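# Assemble the pet carrier: lid, door shut, upright

## Task

Fit the carrier's top half onto its bottom half, install the door and close it, and make sure the finished carrier ends up standing upright.

## Robot and tools

Robot: two arms on a table. left_arm carries a left five-finger hand and right_arm a right one, mirror images of each other. Calibrated base positions: left_arm at (-0.012, +0.363, 0) m, right_arm at (+0.010, -0.523, 0) m, both nearly unrotated. A camera stand sits behind the arms. Loose objects may occasionally get nudged by outside pushes.

Frames. Scene frame: origin at table-top height, midway between the nominal bases, +z up, +x out over the table, left_arm toward +y. Fixed cameras and the table use the scene frame. Each arm's reported hand pose, velocities and wrist camera pose are in that arm's own base frame. Motion offsets are along the axes of that arm's current Hand target. The hand point sits 0.05 m in front of the palm and 0.15 m out from the wrist flange. Its +z runs along the straightened fingers, +y out of the palm. On the right hand +x points away from the thumb; on the left hand +x points toward it. Fingers reach 0.06 to 0.07 m past the point. A bracket on the little-finger side can strike things. With the fingers level, the wrist can hang up to 0.11 m (palm down) or 0.23 m (palm up) below the point.

A row is 28 numbers, each in [-1, 1], and it always covers both arms. Order: left dx, dy, dz, rx, ry, rz; left thumb_turn, thumb_bend, index, middle, ring, little, force_limit, speed; then the same 14 for the right arm. The six pose numbers are an offset, not a pose. They are measured from that arm's Hand target as it stood when the action or move began. 1.0 equals 0.6 m of travel or 180 degrees. rx, ry, rz form a single rotation vector. Every row of an action is measured from that same starting target. Repeating an offset therefore moves the arm further. Six zeros re-request the current Hand target. Per control step the commanded orientation is clipped to within 32 degrees of the measured one.

Hand numbers are absolute targets, not offsets. For each finger motor, -1 is open or straight and +1 is closed. For thumb_turn, -1 puts the thumb beside the palm and +1 puts it opposite the fingers. force_limit runs from about 0 N at -1 to 10 N at +1 (15 N for the two thumb motors). speed runs from near zero at -1 to full speed at +0.48 and above. No value means 'unchanged'. To keep a hand as it is, resend the eight numbers of its last executed row. If none has run yet, send hand_measured followed by hand_force_limit and hand_speed. With the thumb in front, the hand can hold objects about 0.035 to 0.065 m thick, or a handle down to 0.025 m. For a soft grip, close at speed -0.94 or lower. To squeeze harder, raise force_limit and send a more closed target.

Tools:
- execute_actions(actions, cameras): actions holds up to 15 actions. Each action is up to 15 rows, one per 1/30 s step; a shorter action repeats its final row. cameras lists names, ["all"] or []. An empty actions list returns images.
- move(target, speed, blend, stop_force, zero, blocking, cameras): target is one 28-number row, or a list of up to 15 rows. Every row is an offset from the same starting Hand targets. Each hand point travels in a straight line. speed is in m/s, 0.002 to 3.6, default 0.25; turning is capped at twice that in rad/s. blend is in m and rounds the corners of a list. stop_force, 3 to 120 N, ends an arm's path when its wrist sensor feels that much resistance. Leave it out when pulling away from a contact, and do not rely on it while the hand rotates. zero resets the stop_force baseline (default true). blocking=false returns early and cannot be combined with stop_force. The result has a 'move:' line ending done, off_target, moving, held or fault, plus limits (paced = command clipped, held = steps withheld).
- wait(seconds 0 to 10, cameras); stop(cameras) brakes a running move.
- zoom_image(camera, region [x0,y0,x1,y1] pixels, at most 504 by 504). Only cameras from the most recent images can be zoomed.
- show_instructions() shows the reference images. zero_wrist_force(arm) tares that arm's wrist sensor.
- finished_scene(scene): ends the current scene, given by the number at the end of each result. It cannot be undone.

Cameras: cam_high and cam_low (896x504, fixed) and cam_left_wrist and cam_right_wrist (672x504 fisheye).

Results give, per arm: end_effector_position (m), end_effector_quat_wxyz and velocities, all in base frame; Hand target; Joint positions, velocities and torques; and Wrist force/torque along the end effector's axes, with a third line for the peak since the last report. hand_measured, hand_stopped_by (moving, target, force, stalled, fault) and hand_load_n each list six values in motor order. A positive load means something pushes the finger open, and a load near 0 can mean the grip was lost. A hand point often stops short of its target. If so, send the remaining distance as a new offset. A MOTOR HOT line warns of heating.

Avoid the following:
- Net force near 150 N, or joint torques at their limits; either stops the arm for 10 s.
- Stiff pushes past a firm contact.
- Any contact between the arms, including closing one hand on the other's fingers.
- Fast swings, dropping parts or releasing them while they move, and anything leaving the table.
- Paths passing close to an arm's own base.
- Long stretched holds or unreachable targets, which overheat motors; at 85 °C the arm brakes for 30 s or more.

Each tool is called after "Request:" by a JSON object that holds its "name" and its "arguments".

Reference images:

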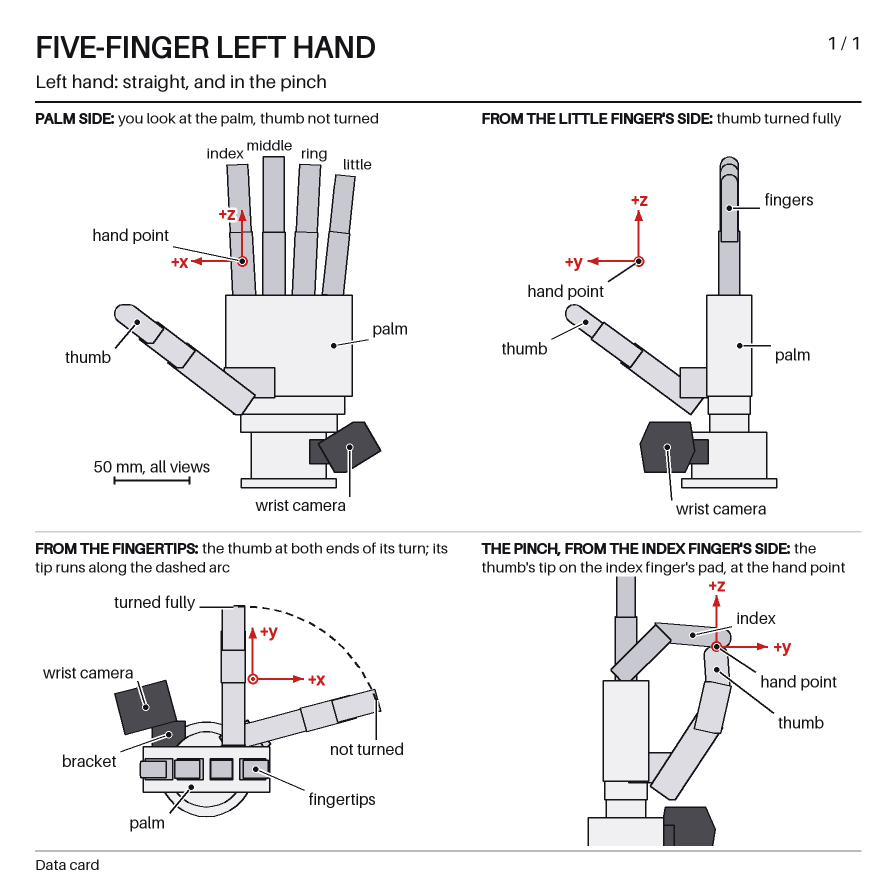

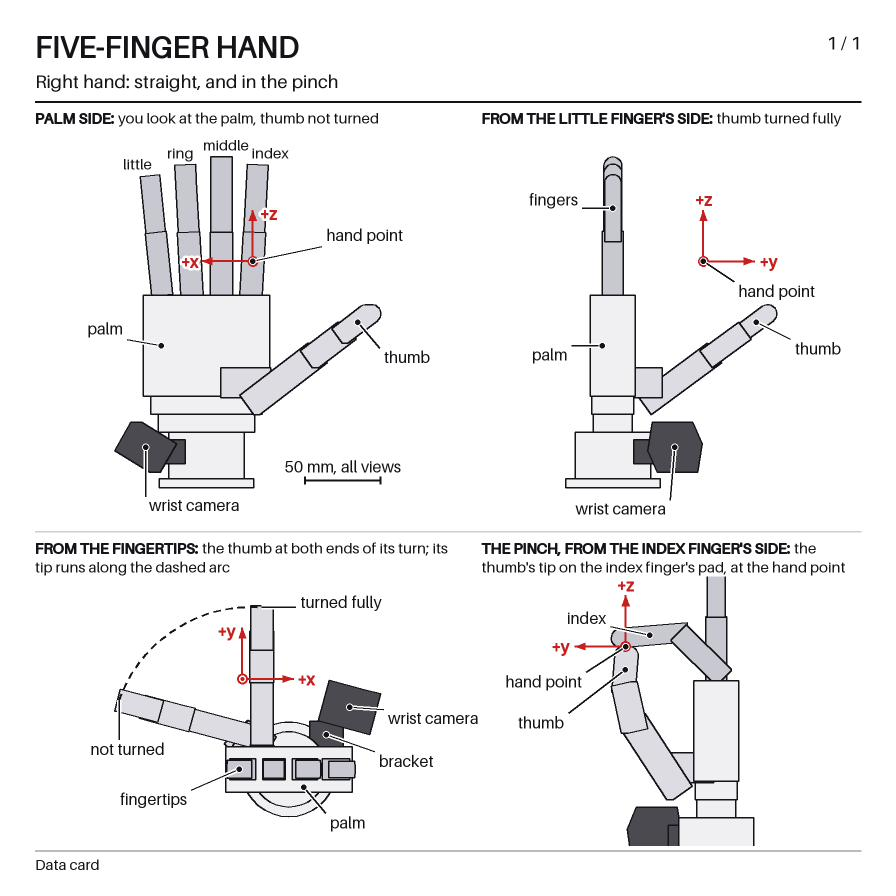

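## Session

Request:
{"name": "execute_actions", "arguments": {"actions": []}}

Scene clock: 0.00 s.
left_arm: end_effector_position=(+0.2803, -0.1779, +0.1454) hand_measured=(-1.000, -1.000, -1.000, -1.000, -1.000, -1.000) hand_load_n=(+0.0, +0.0, +0.0, +0.0, +0.0, +0.0) hand_stopped_by=(target, target, target, target, target, target) hand_force_limit=0.00 hand_speed=-0.80 end_effector_quat_wxyz=(+0.019, +0.998, +0.018, -0.059) | right_arm: end_effector_position=(+0.5058, +0.3736, +0.3549) hand_measured=(-1.000, -1.000, -1.000, -1.000, -1.000, -1.000) hand_load_n=(+0.0, +0.0, +0.0, +0.0, +0.0, +0.0) hand_stopped_by=(target, target, target, target, target, target) hand_force_limit=0.00 hand_speed=-0.80 end_effector_quat_wxyz=(-0.055, +0.624, -0.462, +0.627)
Joint positions: left_arm=[3.232 -1.64 -2.047 1.995 -1.541 1.627] | right_arm=[0.793 -0.876 0.743 0.885 2.833 -3.26]
Joint velocities: within noise
Joint torques (N m): no reading
Motor temperatures (°C): left_arm=[35 28 40 42 32 42] | right_arm=[26 41 42 34 39 52]
Wrist force (N): no reading
Wrist torque (N m): no reading
Wrist force, peak (N): no reading
Hand target: left_arm +0.2803, -0.1779, +0.1454; +0.019, +0.998, +0.018, -0.059 | right_arm +0.5058, +0.3736, +0.3549; -0.055, +0.624, -0.462, +0.627

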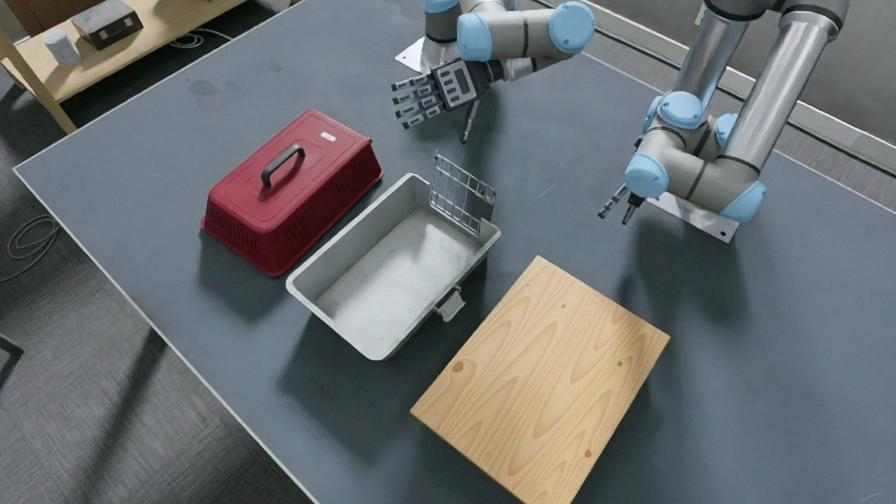

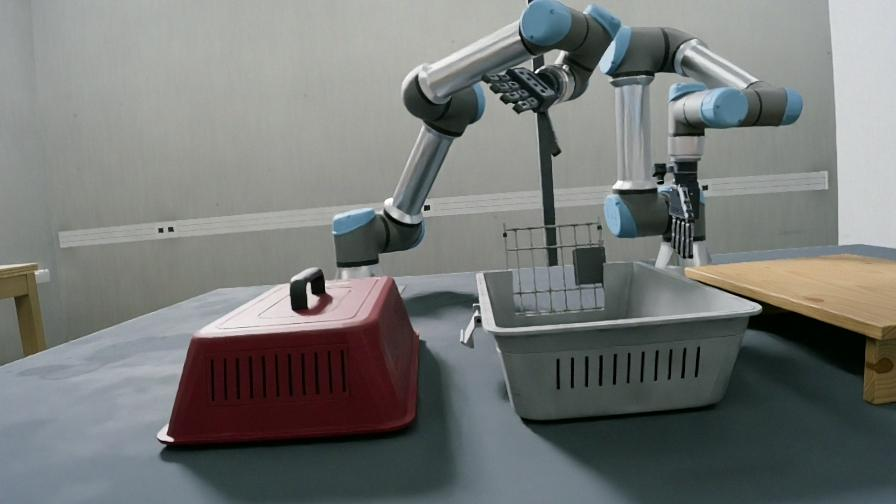

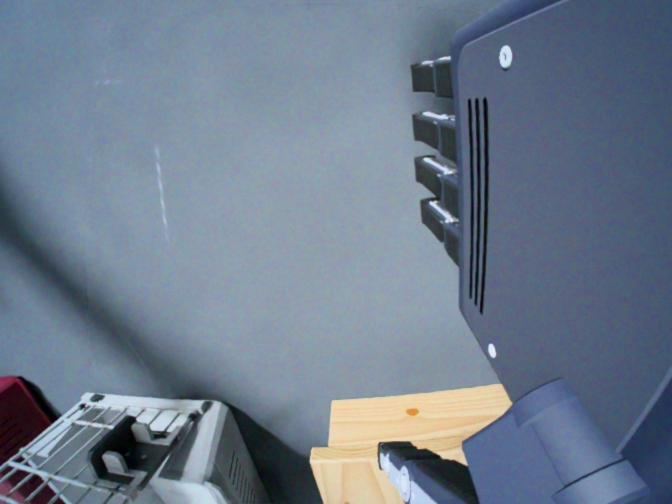

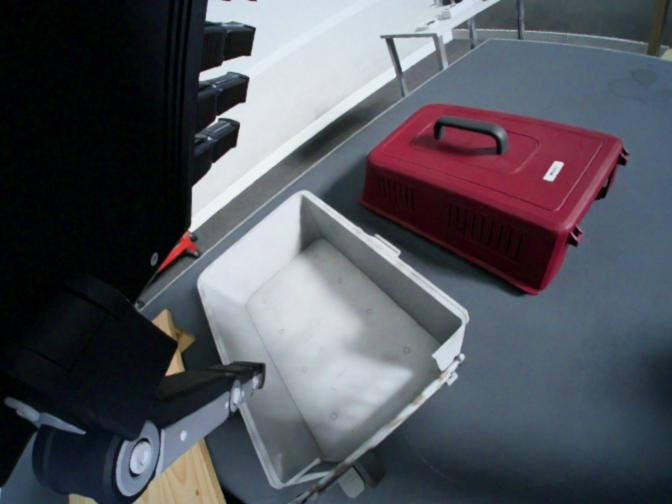

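Request:
{"name": "zoom_image", "arguments": {"camera": "cam_high", "region": [180, 90, 520, 370]}}

Request:
{"name": "zoom_image", "arguments": {"camera": "cam_low", "region": [420, 190, 780, 440]}}

Request:
{"name": "zoom_image", "arguments": {"camera": "cam_low", "region": [140, 240, 460, 460]}}

Request:
{"name": "zoom_image", "arguments": {"camera": "cam_right_wrist", "region": [180, 90, 660, 504]}}

Request:
{"name": "zoom_image", "arguments": {"camera": "cam_left_wrist", "region": [0, 340, 300, 504]}}

Scaled by 1.482 from the camera's 896x504 image, which has a finer 1280x720 frame.

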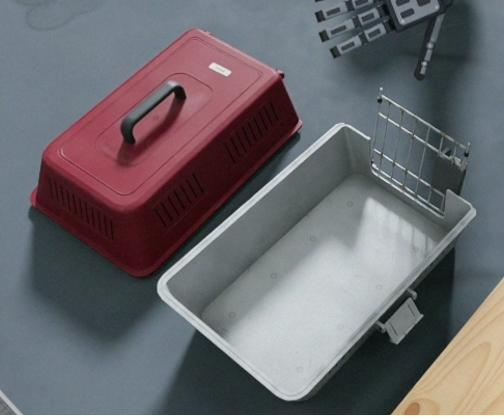

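Scaled by 1.400 from the camera's 896x504 image, which has a finer 1280x720 frame.

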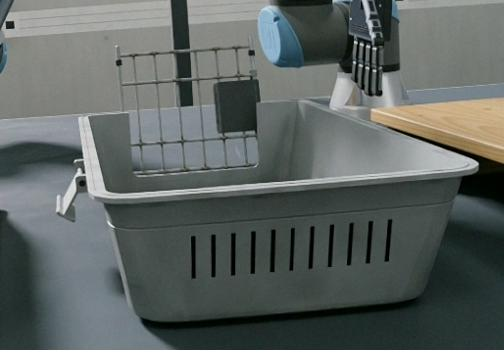

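Scaled by 1.575 from the camera's 896x504 image, which has a finer 1280x720 frame.

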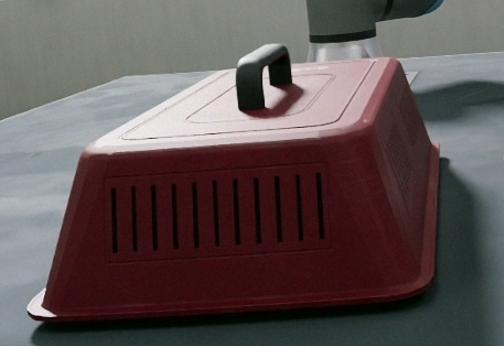

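Scaled by 1.050 from the camera's 672x504 image, which has a finer 960x720 frame.

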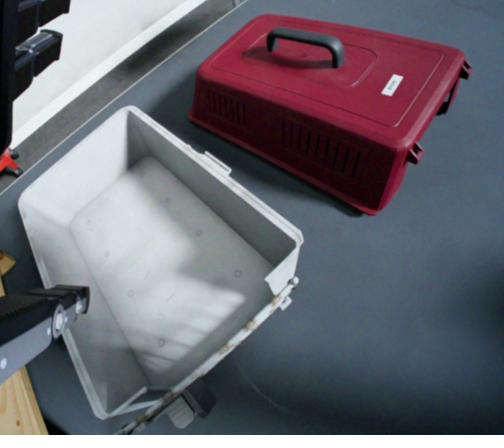

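Scaled by 1.680 from the camera's 672x504 image, which has a finer 960x720 frame.

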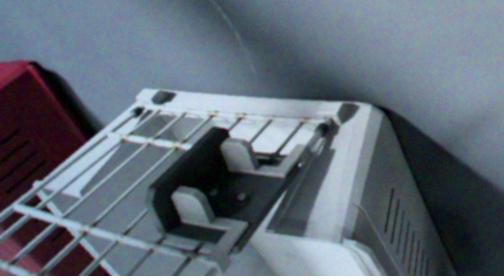

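Request:
{"name": "zoom_image", "arguments": {"camera": "cam_low", "region": [250, 250, 370, 330]}}

Request:
{"name": "zoom_image", "arguments": {"camera": "cam_right_wrist", "region": [400, 90, 660, 310]}}

Request:
{"name": "zoom_image", "arguments": {"camera": "cam_high", "region": [400, 140, 520, 250]}}

Request:
{"name": "zoom_image", "arguments": {"camera": "cam_high", "region": [420, 270, 490, 330]}}

Request:
{"name": "zoom_image", "arguments": {"camera": "cam_low", "region": [440, 210, 640, 350]}}

Scaled by 4.200 from the camera's 896x504 image, which has a finer 1280x720 frame.

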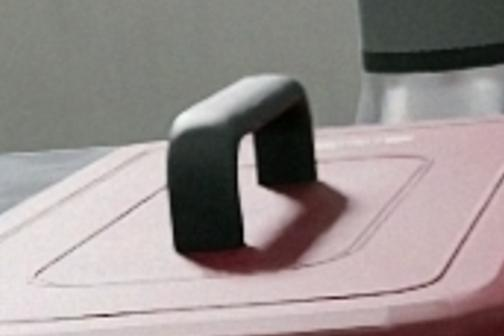

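Scaled by 1.938 from the camera's 672x504 image, which has a finer 960x720 frame.

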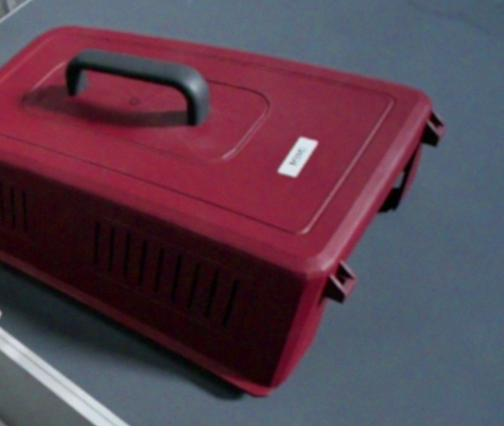

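Scaled by 4.200 from the camera's 896x504 image, which has a finer 1280x720 frame.

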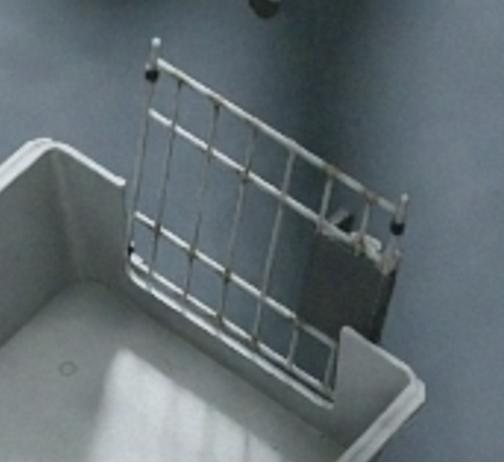

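Scaled by 7.200 from the camera's 896x504 image, which has a finer 1280x720 frame.

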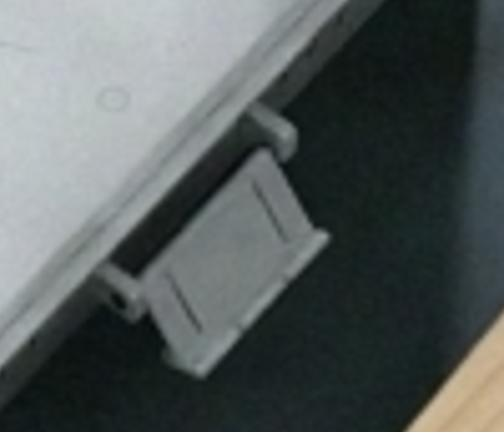

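Scaled by 2.520 from the camera's 896x504 image, which has a finer 1280x720 frame.

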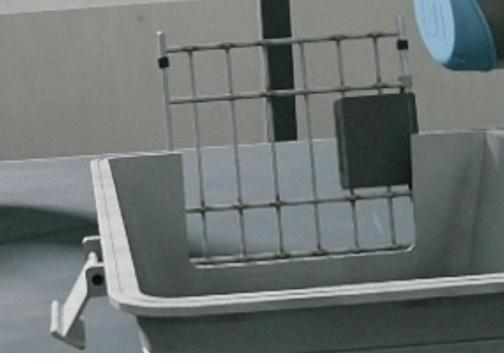

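Request:
{"name": "move", "arguments": {"target": [0.019, 0.35, -0.25, 0, 0.14, 0, -1, -1, -1, -1, -1, -1, 0, -0.8, 0.298, 0.153, 0.17, 0, 0, 0, -1, -1, -1, -1, -1, -1, 0, -0.8], "cameras": ["cam_high", "cam_left_wrist", "cam_right_wrist"]}}

Scene clock: 57.07 s.
left_arm: end_effector_position=(+0.3171, -0.3812, +0.3004) hand_measured=(-1.000, -1.000, -1.000, -1.000, -1.000, -1.000) hand_load_n=(+0.0, +0.0, +0.0, +0.0, +0.0, +0.0) hand_stopped_by=(target, target, target, target, target, target) hand_force_limit=0.00 hand_speed=-0.80 end_effector_quat_wxyz=(+0.015, +0.987, +0.022, +0.160) | right_arm: end_effector_position=(+0.5060, +0.1539, +0.4050) hand_measured=(-1.000, -1.000, -1.000, -1.000, -1.000, -1.000) hand_load_n=(+0.0, +0.0, +0.0, +0.0, +0.0, -0.5) hand_stopped_by=(target, target, target, target, target, target) hand_force_limit=0.00 hand_speed=-0.80 end_effector_quat_wxyz=(-0.055, +0.624, -0.462, +0.627)
Joint positions: left_arm=[2.508 -1.71 -1.509 1.924 -1.741 0.917] | right_arm=[0.434 -1.428 1.356 0.438 2.523 -3.685]
Joint torques (N m): left_arm=[-6.68 24.61 28.09 -0.74 -2.66 -2.4] | right_arm=[-4.4 -31.05 -26.28 0.33 -1.78 -1.39]
Wrist force (N): left_arm=[0.2 0.5 0.9] | right_arm=[0.2 0.7 -0.1]
Wrist torque (N m): left_arm=[0.03 0.12 0.11] | right_arm=[0.16 -0.05 0.11]
Wrist force, peak (N): left_arm=[-3.3 3.5 -0.7] | right_arm=[-1.9 -0.5 -0.9]
Hand target: left_arm +0.3172, -0.3812, +0.3005; +0.015, +0.987, +0.022, +0.160 | right_arm +0.5060, +0.1539, +0.4051; -0.055, +0.624, -0.462, +0.627
Off the commanded pose: left_arm 0.000 m, 0 deg | right_arm 0.000 m, 0 deg.
move: done
camera_calibration:
cam_left_wrist: T_world_to_cam=[[0.136378, 0.990293, 0.0268317, 0.320735], [0.69949, -0.115439, 0.705257, -0.470155], [0.701509, -0.0774132, -0.708444, 0.0748034], [0, 0, 0, 1]] pos_world=[0.232652, -0.366105, 0.375968]
cam_right_wrist: T_world_to_cam=[[-0.545064, -0.743222, -0.387977, 0.54192], [-0.481676, 0.656369, -0.580662, 0.360881], [0.686217, -0.129619, -0.715755, 0.0770268], [0, 0, 0, 1]] pos_world=[0.416352, 0.17588, 0.474935]
Images, in order (width x height): cam_high 896x504, cam_left_wrist 672x504, cam_right_wrist 672x504.

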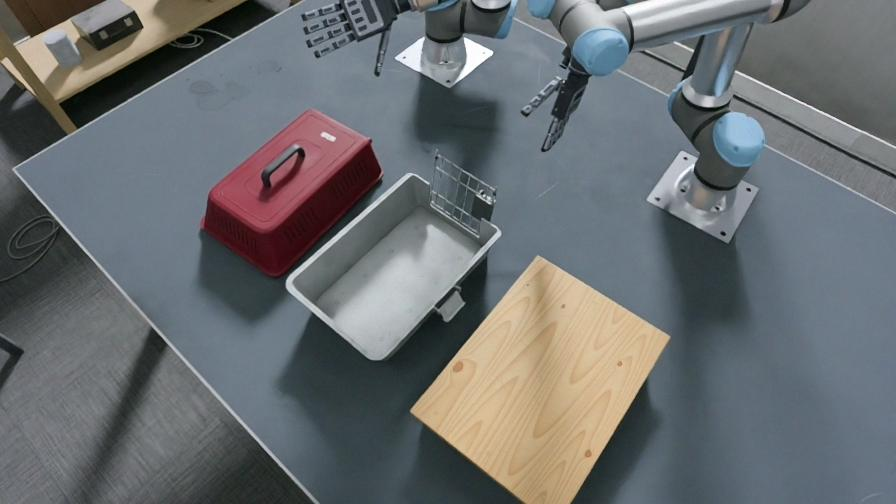

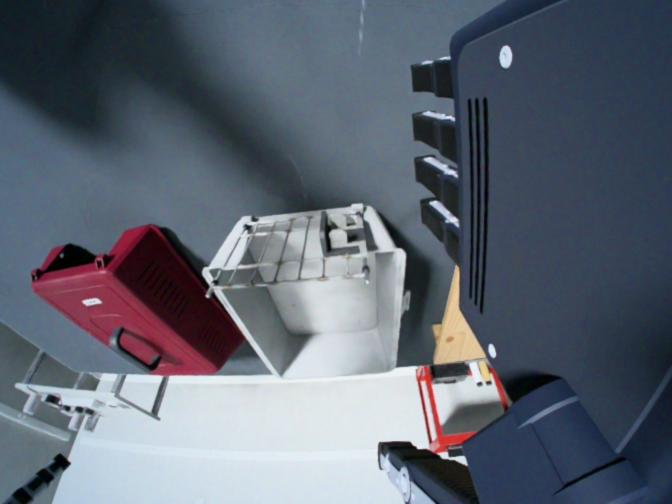

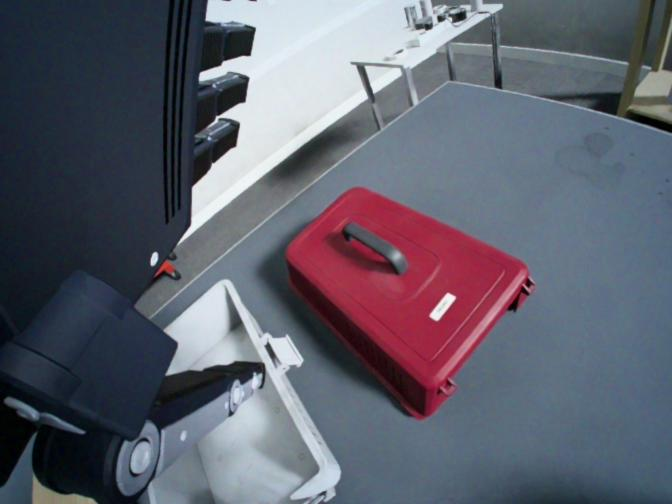

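Request:
{"name": "zoom_image", "arguments": {"camera": "cam_left_wrist", "region": [190, 190, 420, 390]}}

Request:
{"name": "zoom_image", "arguments": {"camera": "cam_left_wrist", "region": [20, 210, 250, 380]}}

Request:
{"name": "zoom_image", "arguments": {"camera": "cam_right_wrist", "region": [280, 180, 560, 420]}}

Scaled by 2.191 from the camera's 672x504 image, which has a finer 960x720 frame.

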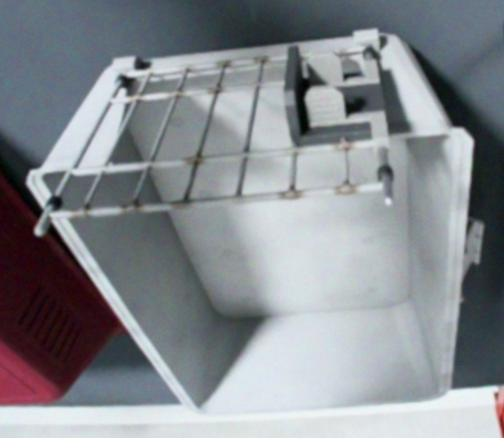

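Scaled by 2.191 from the camera's 672x504 image, which has a finer 960x720 frame.

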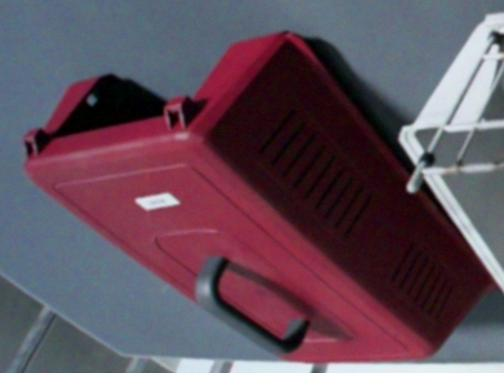

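Scaled by 1.800 from the camera's 672x504 image, which has a finer 960x720 frame.

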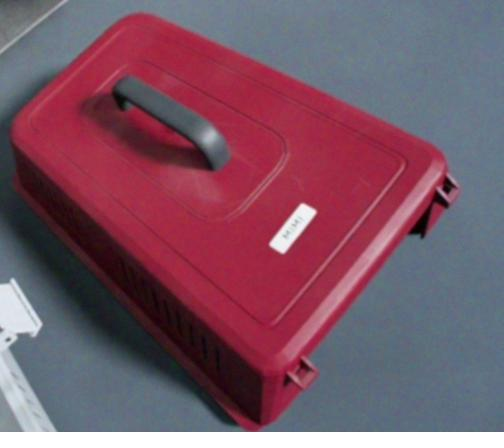

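Request:
{"name": "move", "arguments": {"target": [0, 0, 0, 0, 0, 0, -1, -1, -1, -1, -1, -1, 0, -0.8, -0.179, 0.409, -0.023, -0.491, 0.043, 0.489, -1, -1, -1, -1, -1, -1, 0, -0.8], "cameras": ["cam_high", "cam_left_wrist", "cam_right_wrist"]}}

Scene clock: 114.37 s.
left_arm: end_effector_position=(+0.3172, -0.3812, +0.3005) hand_measured=(-1.000, -1.000, -1.000, -1.000, -1.000, -1.000) hand_load_n=(+0.0, +0.0, +0.0, +0.0, +0.0, +0.0) hand_stopped_by=(target, target, target, target, target, target) hand_force_limit=0.00 hand_speed=-0.80 end_effector_quat_wxyz=(+0.015, +0.987, +0.022, +0.160) | right_arm: end_effector_position=(+0.3928, +0.0914, +0.1701) hand_measured=(-1.000, -1.000, -1.000, -1.000, -1.000, -1.000) hand_load_n=(+0.0, -0.5, +0.0, +0.0, +0.0, +0.0) hand_stopped_by=(target, target, target, target, target, target) hand_force_limit=0.00 hand_speed=-0.80 end_effector_quat_wxyz=(+0.000, +0.000, +1.000, +0.000)
Joint positions: left_arm=[2.508 -1.71 -1.509 1.924 -1.741 0.917] | right_arm=[-0.29 -1.383 1.803 1.151 1.57 -1.861]
Joint torques (N m): left_arm=[-5.52 9.36 28.21 -3.06 -3.55 -2.29] | right_arm=[-4.72 -12.98 -19.57 4.17 -1.42 -1.34]
Wrist force (N): left_arm=[0.1 0.5 0.8] | right_arm=[-2.6 1.5 -1.1]
Wrist torque (N m): left_arm=[0.04 0.15 0.10] | right_arm=[0.30 0.27 -0.17]
Wrist force, peak (N): left_arm=[0.1 0.6 1.0] | right_arm=[-2.8 1.6 -1.1]
Hand target: left_arm +0.3172, -0.3812, +0.3005; +0.015, +0.987, +0.022, +0.160 | right_arm +0.3928, +0.0914, +0.1701; +0.000, +0.000, +1.000, +0.000
Off the commanded pose: left_arm 0.000 m, 0 deg | right_arm 0.000 m, 0 deg.
move: done
camera_calibration:
cam_left_wrist: T_world_to_cam=[[0.136093, 0.990328, 0.0270099, 0.320746], [0.699328, -0.115343, 0.705434, -0.470148], [0.701726, -0.0771161, -0.708261, 0.0747937], [0, 0, 0, 1]] pos_world=[0.232652, -0.366104, 0.375969]
cam_right_wrist: T_world_to_cam=[[-0.313024, 0.94973, -0.00537657, 0.0317337], [0.745917, 0.249345, 0.617604, -0.437838], [0.587897, 0.189314, -0.786471, -0.000041416], [0, 0, 0, 1]] pos_world=[0.336549, 0.0790421, 0.270548]
Images, in order (width x height): cam_high 896x504, cam_left_wrist 672x504, cam_right_wrist 672x504.

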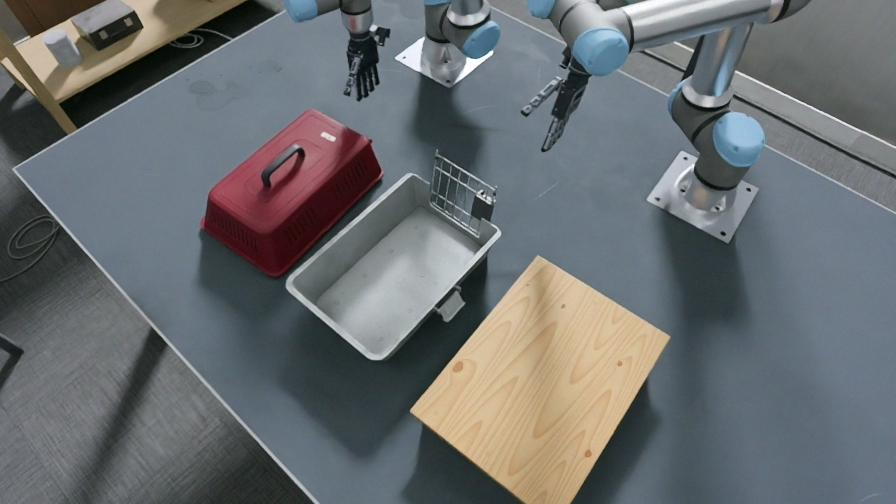

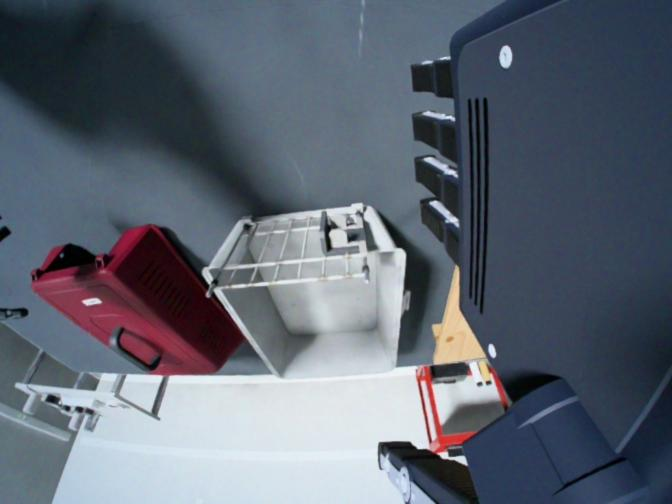

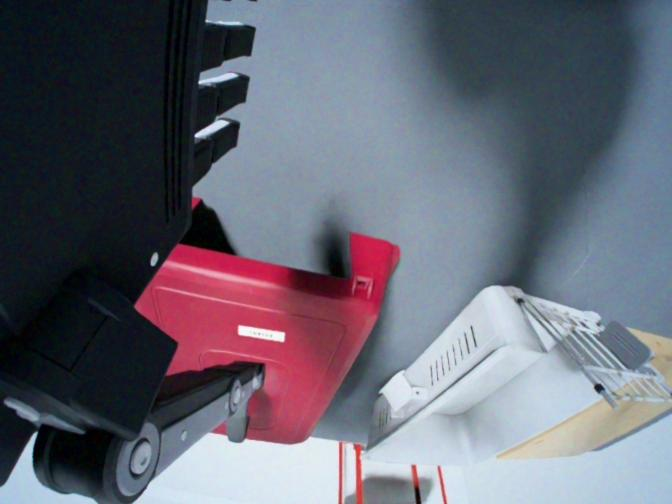

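Request:
{"name": "zoom_image", "arguments": {"camera": "cam_right_wrist", "region": [300, 200, 440, 320]}}

Request:
{"name": "zoom_image", "arguments": {"camera": "cam_right_wrist", "region": [480, 260, 672, 430]}}

Request:
{"name": "zoom_image", "arguments": {"camera": "cam_right_wrist", "region": [340, 260, 540, 470]}}

Scaled by 3.600 from the camera's 672x504 image, which has a finer 960x720 frame.

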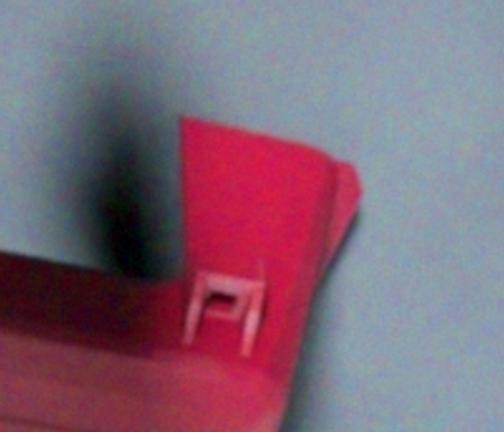

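Scaled by 2.625 from the camera's 672x504 image, which has a finer 960x720 frame.

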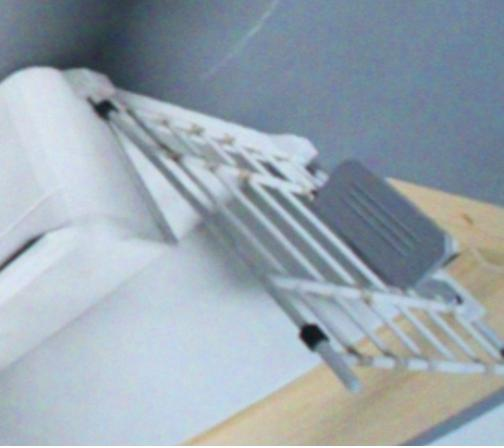

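Scaled by 2.400 from the camera's 672x504 image, which has a finer 960x720 frame.

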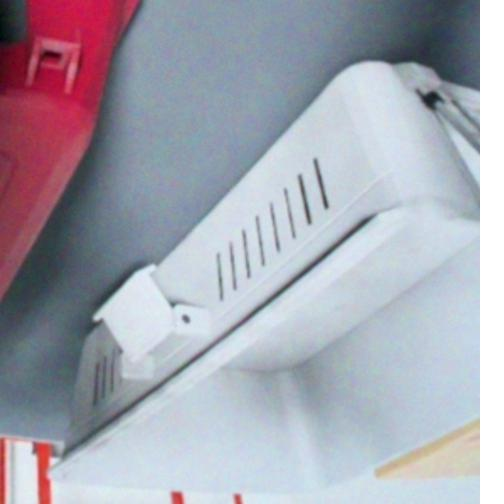

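Request:
{"name": "move", "arguments": {"target": [[0, 0, 0, 0, 0, 0, -1, -1, -1, -1, -1, -1, 0, -0.8, 0, 0, -0.283, 0, 0, 0.2, -1, -1, -1, -1, -1, -1, 0, -0.8],[0, 0, 0, 0, 0, 0, -1, -1, -1, -1, -1, -1, 0, -0.8, -0.5, 0.017, -0.283, 0, 0, 1.0, -1, -1, -1, -1, -1, -1, 0, -0.8]], "speed": 0.35, "blend": 0.03, "cameras": ["cam_high", "cam_low", "cam_right_wrist"]}}

Scene clock: 133.40 s.
left_arm: end_effector_position=(+0.3172, -0.3812, +0.3005) hand_measured=(-1.000, -1.000, -1.000, -1.000, -1.000, -1.000) hand_load_n=(+0.0, +0.0, +0.0, +0.0, +0.0, +0.0) hand_stopped_by=(target, target, target, target, target, target) hand_force_limit=0.00 hand_speed=-0.80 end_effector_quat_wxyz=(+0.015, +0.987, +0.022, +0.160) | right_arm: end_effector_position=(+0.6913, +0.1010, +0.3391) hand_measured=(-1.000, -1.000, -1.000, -1.000, -1.000, -1.000) hand_load_n=(+0.0, +0.0, +0.0, +0.0, +0.0, +0.0) hand_stopped_by=(target, target, target, target, target, target) hand_force_limit=0.00 hand_speed=-0.80 end_effector_quat_wxyz=(-0.025, +0.964, +0.061, +0.257)
Joint positions: left_arm=[2.508 -1.71 -1.509 1.924 -1.741 0.917] | right_arm=[0.019 -0.614 0.035 1.631 1.501 1.482]
Joint torques (N m): left_arm=[-4.36 9.83 27.84 -3.02 -3.21 -2.23] | right_arm=[-2.91 -70.89 -1.79 -0.51 -0.33 -1.6]
Wrist force (N): left_arm=[0.3 0.5 0.7] | right_arm=[-1.4 1.3 -0.9]
Wrist torque (N m): left_arm=[0.05 0.10 0.11] | right_arm=[0.28 0.17 -0.15]
Wrist force, peak (N): left_arm=[0.1 0.6 1.0] | right_arm=[-3.5 1.5 -1.0]
Hand target: left_arm +0.3172, -0.3812, +0.3005; +0.015, +0.987, +0.022, +0.160 | right_arm +0.6927, +0.1013, +0.3400; +0.000, +1.000, +0.000, +0.000
Off the commanded pose: left_arm 0.000 m, 0 deg | right_arm 0.002 m, 31 deg.
elbow stopped short (right arm): the move would have taken joint 3 (elbow) straighter than the controller allows.
move: off_target (right_arm)
camera_calibration:
cam_right_wrist: T_world_to_cam=[[0.395377, -0.908398, 0.135975, -0.233091], [-0.913817, -0.37406, 0.158169, 0.598904], [-0.0928172, -0.186793, -0.978005, 0.529115], [0, 0, 0, 1]] pos_world=[0.688559, 0.111122, 0.454444]
Images, in order (width x height): cam_high 896x504, cam_low 896x504, cam_right_wrist 672x504.

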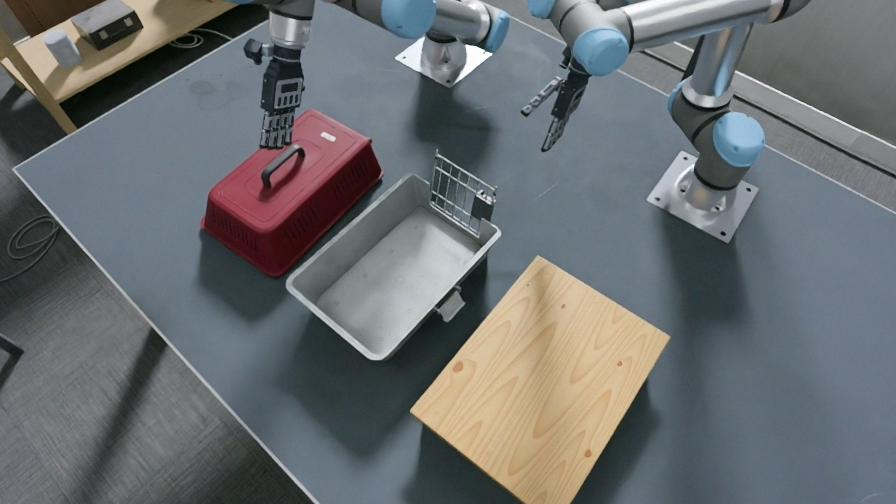

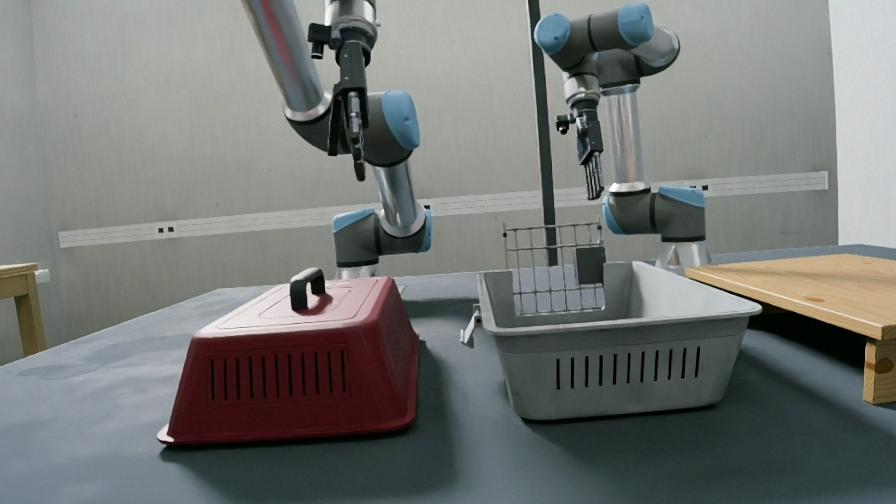

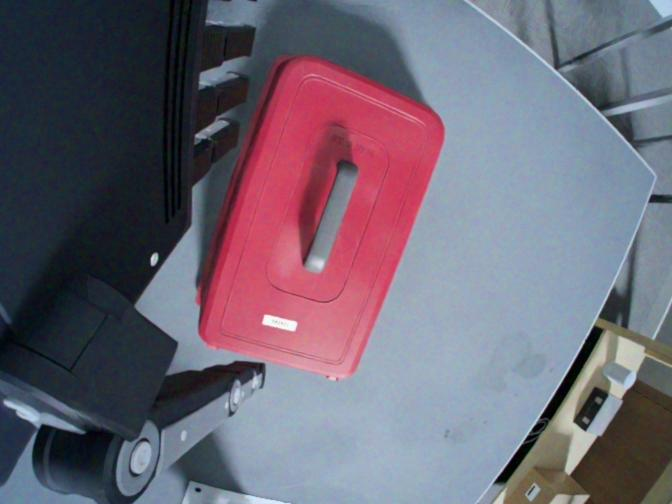

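Request:
{"name": "move", "arguments": {"target": [[0.016, -0.333, -0.0075, 0, 0, 0, -1, -1, -1, -1, -1, -1, 0, -0.8, -0.2687, -0.0975, 0.0772, 0.216, 0.188, -0.025, -1, -1, -1, -1, -1, -1, 0, -0.8],[0.016, -0.333, -0.0075, 0, 0, 0, -1, -1, -1, -1, -1, -1, 0, -0.8, -0.3588, -0.3202, -0.1548, 0.4637, 0.1939, -0.0977, -1, -1, -1, -1, -1, -1, 0, -0.8]], "speed": 0.3, "blend": 0.03}}

Scene clock: 243.33 s.
left_arm: end_effector_position=(+0.3172, -0.1811, +0.3006) hand_measured=(-1.000, -1.000, -1.000, -1.000, -1.000, -1.000) hand_load_n=(+0.0, +0.0, +0.0, +0.0, +0.0, +0.0) hand_stopped_by=(target, target, target, target, target, target) hand_force_limit=0.00 hand_speed=-0.80 end_effector_quat_wxyz=(+0.015, +0.987, +0.022, +0.160) | right_arm: end_effector_position=(+0.4776, +0.2935, +0.4328) hand_measured=(-1.000, -1.000, -1.000, -1.000, -1.000, -1.000) hand_load_n=(-0.5, +0.0, +0.0, +0.0, +0.0, +0.0) hand_stopped_by=(target, target, target, target, target, target) hand_force_limit=0.00 hand_speed=-0.80 end_effector_quat_wxyz=(+0.652, -0.693, -0.137, -0.274)
Joint positions: left_arm=[3.223 -1.331 -1.856 1.936 -1.523 1.6] | right_arm=[-0.202 -1.32 1.428 1.134 -0.001 1.308]
Joint torques (N m): left_arm=[6.03 4.17 28.62 -0.35 2.6 2.02] | right_arm=[3.92 -45.22 -17.62 -0.16 -4.35 1.45]
Wrist force (N): left_arm=[0.4 0.7 0.1] | right_arm=[-0.2 -0.3 -0.2]
Wrist torque (N m): left_arm=[0.08 0.11 -0.04] | right_arm=[0.04 -0.01 0.04]
Wrist force, peak (N): left_arm=[-2.1 4.4 0.7] | right_arm=[0.6 -0.2 -4.8]
Hand target: left_arm +0.3172, -0.1811, +0.3006; +0.015, +0.987, +0.022, +0.160 | right_arm +0.4775, +0.2935, +0.4330; +0.653, -0.693, -0.137, -0.273
Off the commanded pose: left_arm 0.000 m, 0 deg | right_arm 0.000 m, 0 deg.
move: done

Request:
{"name": "move", "arguments": {"target": [[0, 0, 0, 0, 0, 0, -1, -1, -1, -1, -1, -1, 0, -0.8, 0.0232, -0.3292, -0.0523, 0.254, 0.018, 0, -1, -1, -1, -1, -1, -1, 0, -0.8],[0, 0, 0, 0, 0, 0, -1, -1, -1, -1, -1, -1, 0, -0.8, -0.2351, -0.23, -0.1207, 0.1578, -0.2004, 0.0752, -1, -1, -1, -1, -1, -1, 0, -0.8],[0, 0, 0, 0, 0, 0, -1, -1, -1, -1, -1, -1, 0, -0.8, -0.3048, -0.0215, -0.1858, -0.0467, -0.2514, 0.1053, -1, -1, -1, -1, -1, -1, 0, -0.8],[0, 0, 0, 0, 0, 0, -1, -1, -1, -1, -1, -1, 0, -0.8, -0.2217, 0.159, -0.206, -0.2203, -0.1314, 0.1357, -1, -1, -1, -1, -1, -1, 0, -0.8]], "speed": 0.3, "blend": 0.02, "cameras": ["cam_high", "cam_right_wrist"]}}

Scene clock: 265.50 s.
left_arm: end_effector_position=(+0.3172, -0.1811, +0.3006) hand_measured=(-1.000, -1.000, -1.000, -1.000, -1.000, -1.000) hand_load_n=(+0.0, +0.0, +0.0, +0.0, +0.0, +0.0) hand_stopped_by=(target, target, target, target, target, target) hand_force_limit=0.00 hand_speed=-0.80 end_effector_quat_wxyz=(+0.015, +0.987, +0.022, +0.160) | right_arm: end_effector_position=(+0.3968, +0.1839, +0.2794) hand_measured=(-1.000, -1.000, -1.000, -1.000, -1.000, -1.000) hand_load_n=(-0.5, +0.0, +0.0, +0.0, +0.0, +0.0) hand_stopped_by=(target, target, target, target, target, target) hand_force_limit=0.00 hand_speed=-0.80 end_effector_quat_wxyz=(-0.383, +0.923, +0.019, +0.019)
Joint positions: left_arm=[3.223 -1.331 -1.856 1.936 -1.523 1.6] | right_arm=[-0.203 -1.771 1.929 -1.556 -0.799 4.397]
Joint torques (N m): left_arm=[4.72 0.98 28.44 -0.99 2.57 1.64] | right_arm=[-2.63 -3.74 -38.31 -4.32 3.2 1.85]
Wrist force (N): left_arm=[0.4 0.6 0.0] | right_arm=[-2.7 0.2 -0.8]
Wrist torque (N m): left_arm=[0.08 0.10 -0.05] | right_arm=[0.18 0.30 -0.25]
Wrist force, peak (N): left_arm=[0.4 0.9 0.2] | right_arm=[-3.2 -1.6 0.5]
Hand target: left_arm +0.3172, -0.1811, +0.3006; +0.015, +0.987, +0.022, +0.160 | right_arm +0.3968, +0.1839, +0.2795; -0.383, +0.923, +0.019, +0.019
Off the commanded pose: left_arm 0.000 m, 0 deg | right_arm 0.000 m, 0 deg.
move: done
camera_calibration:
cam_right_wrist: T_world_to_cam=[[0.360506, -0.659267, -0.659851, 0.157271], [-0.744576, -0.629492, 0.22214, 0.332142], [-0.56182, 0.411226, -0.71781, 0.462258], [0, 0, 0, 1]] pos_world=[0.450314, 0.122672, 0.361807]
Images, in order (width x height): cam_high 896x504, cam_right_wrist 672x504.

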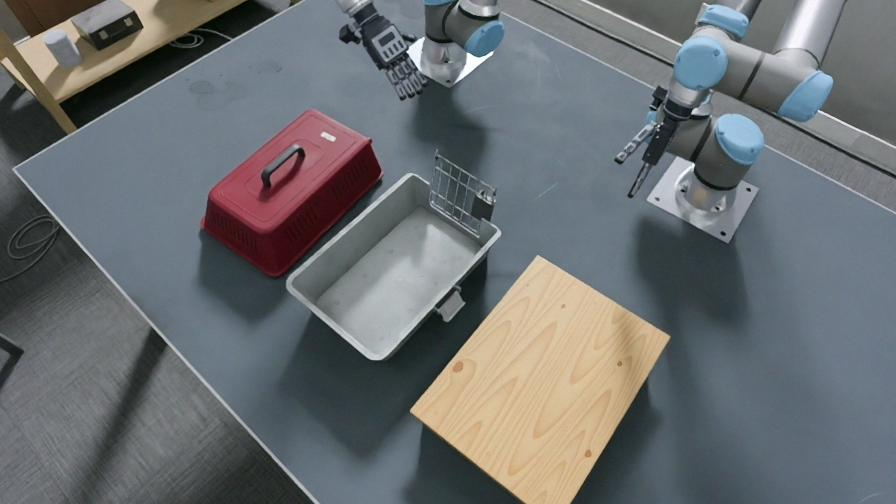

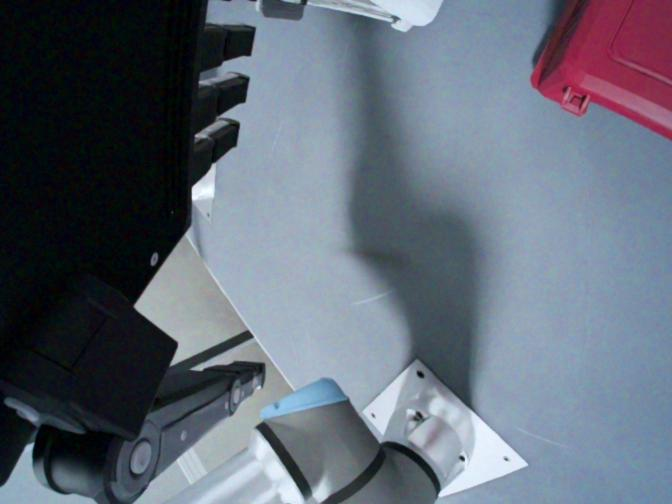

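Request:
{"name": "move", "arguments": {"target": [0, 0, 0, 0, 0, 0, -1, -1, -1, -1, -1, -1, 0, -0.8, 0.467, 0.181, -0.173, 0, 0, 0, -1, -1, -1, -1, -1, -1, 0, -0.8], "speed": 0.3, "cameras": ["cam_high", "cam_low", "cam_right_wrist"]}}

Scene clock: 275.80 s.
left_arm: end_effector_position=(+0.3172, -0.1811, +0.3006) hand_measured=(-1.000, -1.000, -1.000, -1.000, -1.000, -1.000) hand_load_n=(+0.0, +0.0, +0.0, +0.0, +0.0, +0.0) hand_stopped_by=(target, target, target, target, target, target) hand_force_limit=0.00 hand_speed=-0.80 end_effector_quat_wxyz=(+0.015, +0.987, +0.022, +0.160) | right_arm: end_effector_position=(+0.6800, +0.0398, +0.2898) hand_measured=(-1.000, -1.000, -1.000, -1.000, -1.000, -1.000) hand_load_n=(+0.0, +0.0, +0.0, +0.0, +0.0, +0.0) hand_stopped_by=(target, target, target, target, target, target) hand_force_limit=0.00 hand_speed=-0.80 end_effector_quat_wxyz=(-0.383, +0.923, +0.019, +0.019) end_effector_velocity=(+0.001, +0.000, +0.002) end_effector_angular_velocity=(-0.002, -0.004, +0.001)
Joint positions: left_arm=[3.223 -1.331 -1.856 1.936 -1.523 1.6] | right_arm=[-0.322 -1.058 1.043 -1.273 -0.826 4.236]
Joint velocities: left_arm=[within noise] | right_arm=[0.001 0 -0.005 0 0 0]
Joint torques (N m): left_arm=[5.49 0.37 27.83 -1.23 2.6 1.55] | right_arm=[-0.29 -24.36 -38.37 -0.68 1.71 1.85]
Wrist force (N): left_arm=[0.5 0.6 0.2] | right_arm=[-2.9 -0.4 -0.8]
Wrist torque (N m): left_arm=[0.06 0.09 -0.04] | right_arm=[0.02 0.32 -0.18]
Wrist force, peak (N): left_arm=[0.6 0.8 0.2] | right_arm=[-4.8 -1.8 1.1]
Hand target: left_arm +0.3172, -0.1811, +0.3006; +0.015, +0.987, +0.022, +0.160 | right_arm +0.6800, +0.0398, +0.2898; -0.383, +0.923, +0.019, +0.019
Off the commanded pose: left_arm 0.000 m, 0 deg | right_arm 0.000 m, 0 deg.
move: done
camera_calibration:
cam_right_wrist: T_world_to_cam=[[0.360683, -0.659473, -0.659547, -0.033341], [-0.74465, -0.629412, 0.222119, 0.450009], [-0.561609, 0.411017, -0.718095, 0.688006], [0, 0, 0, 1]] pos_world=[0.733515, -0.0215285, 0.372108]
Images, in order (width x height): cam_high 896x504, cam_low 896x504, cam_right_wrist 672x504.

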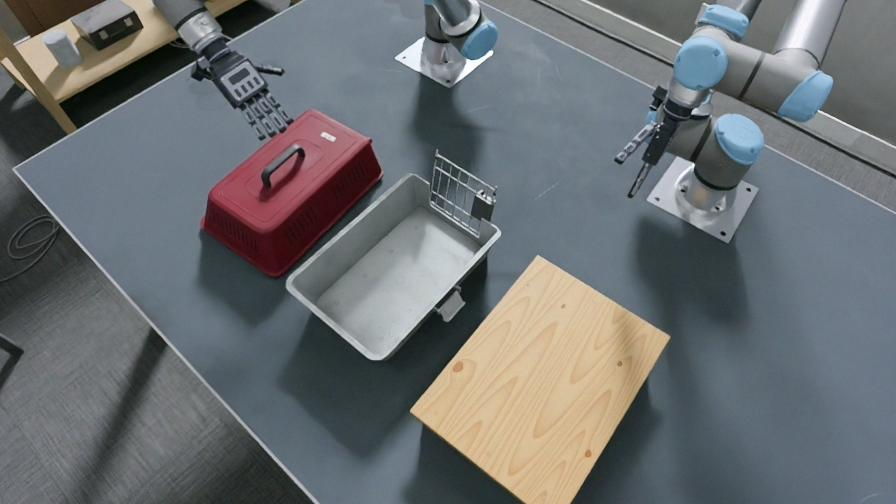

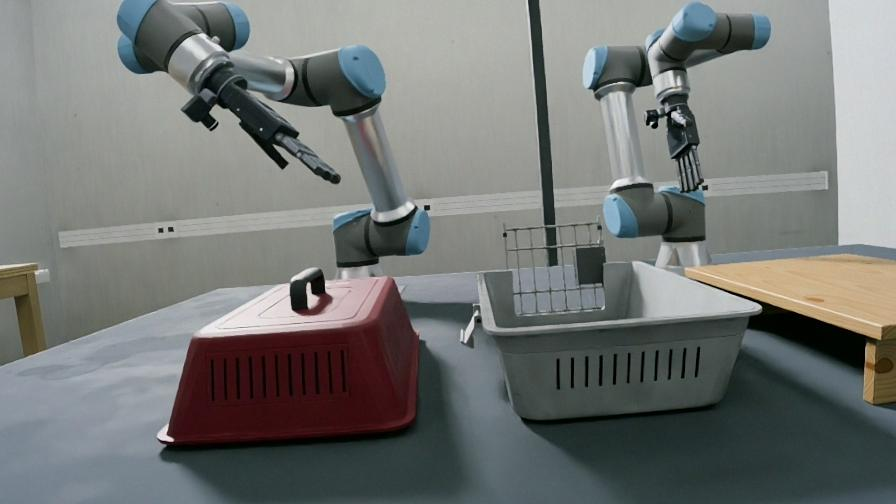

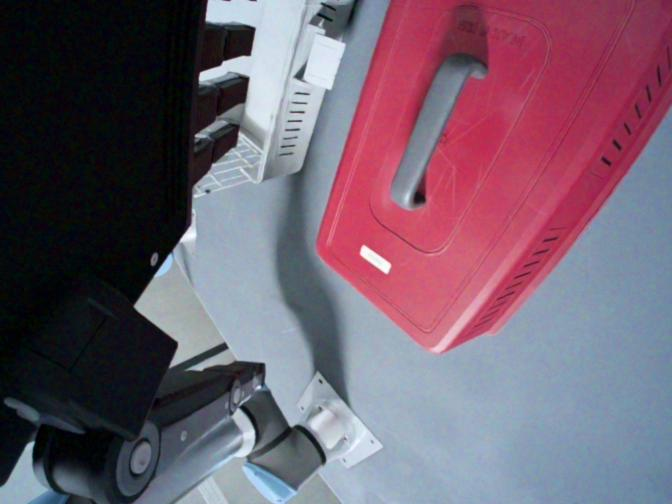

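Request:
{"name": "zoom_image", "arguments": {"camera": "cam_right_wrist", "region": [360, 30, 520, 230]}}

Scaled by 2.520 from the camera's 672x504 image, which has a finer 960x720 frame.

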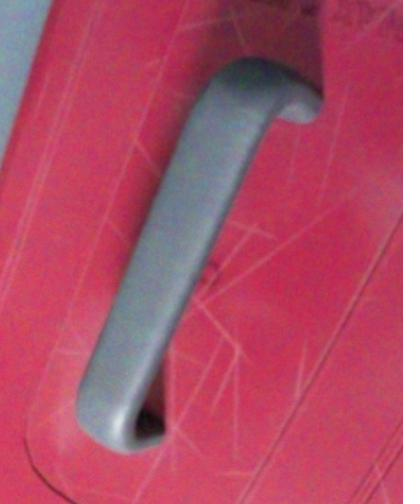

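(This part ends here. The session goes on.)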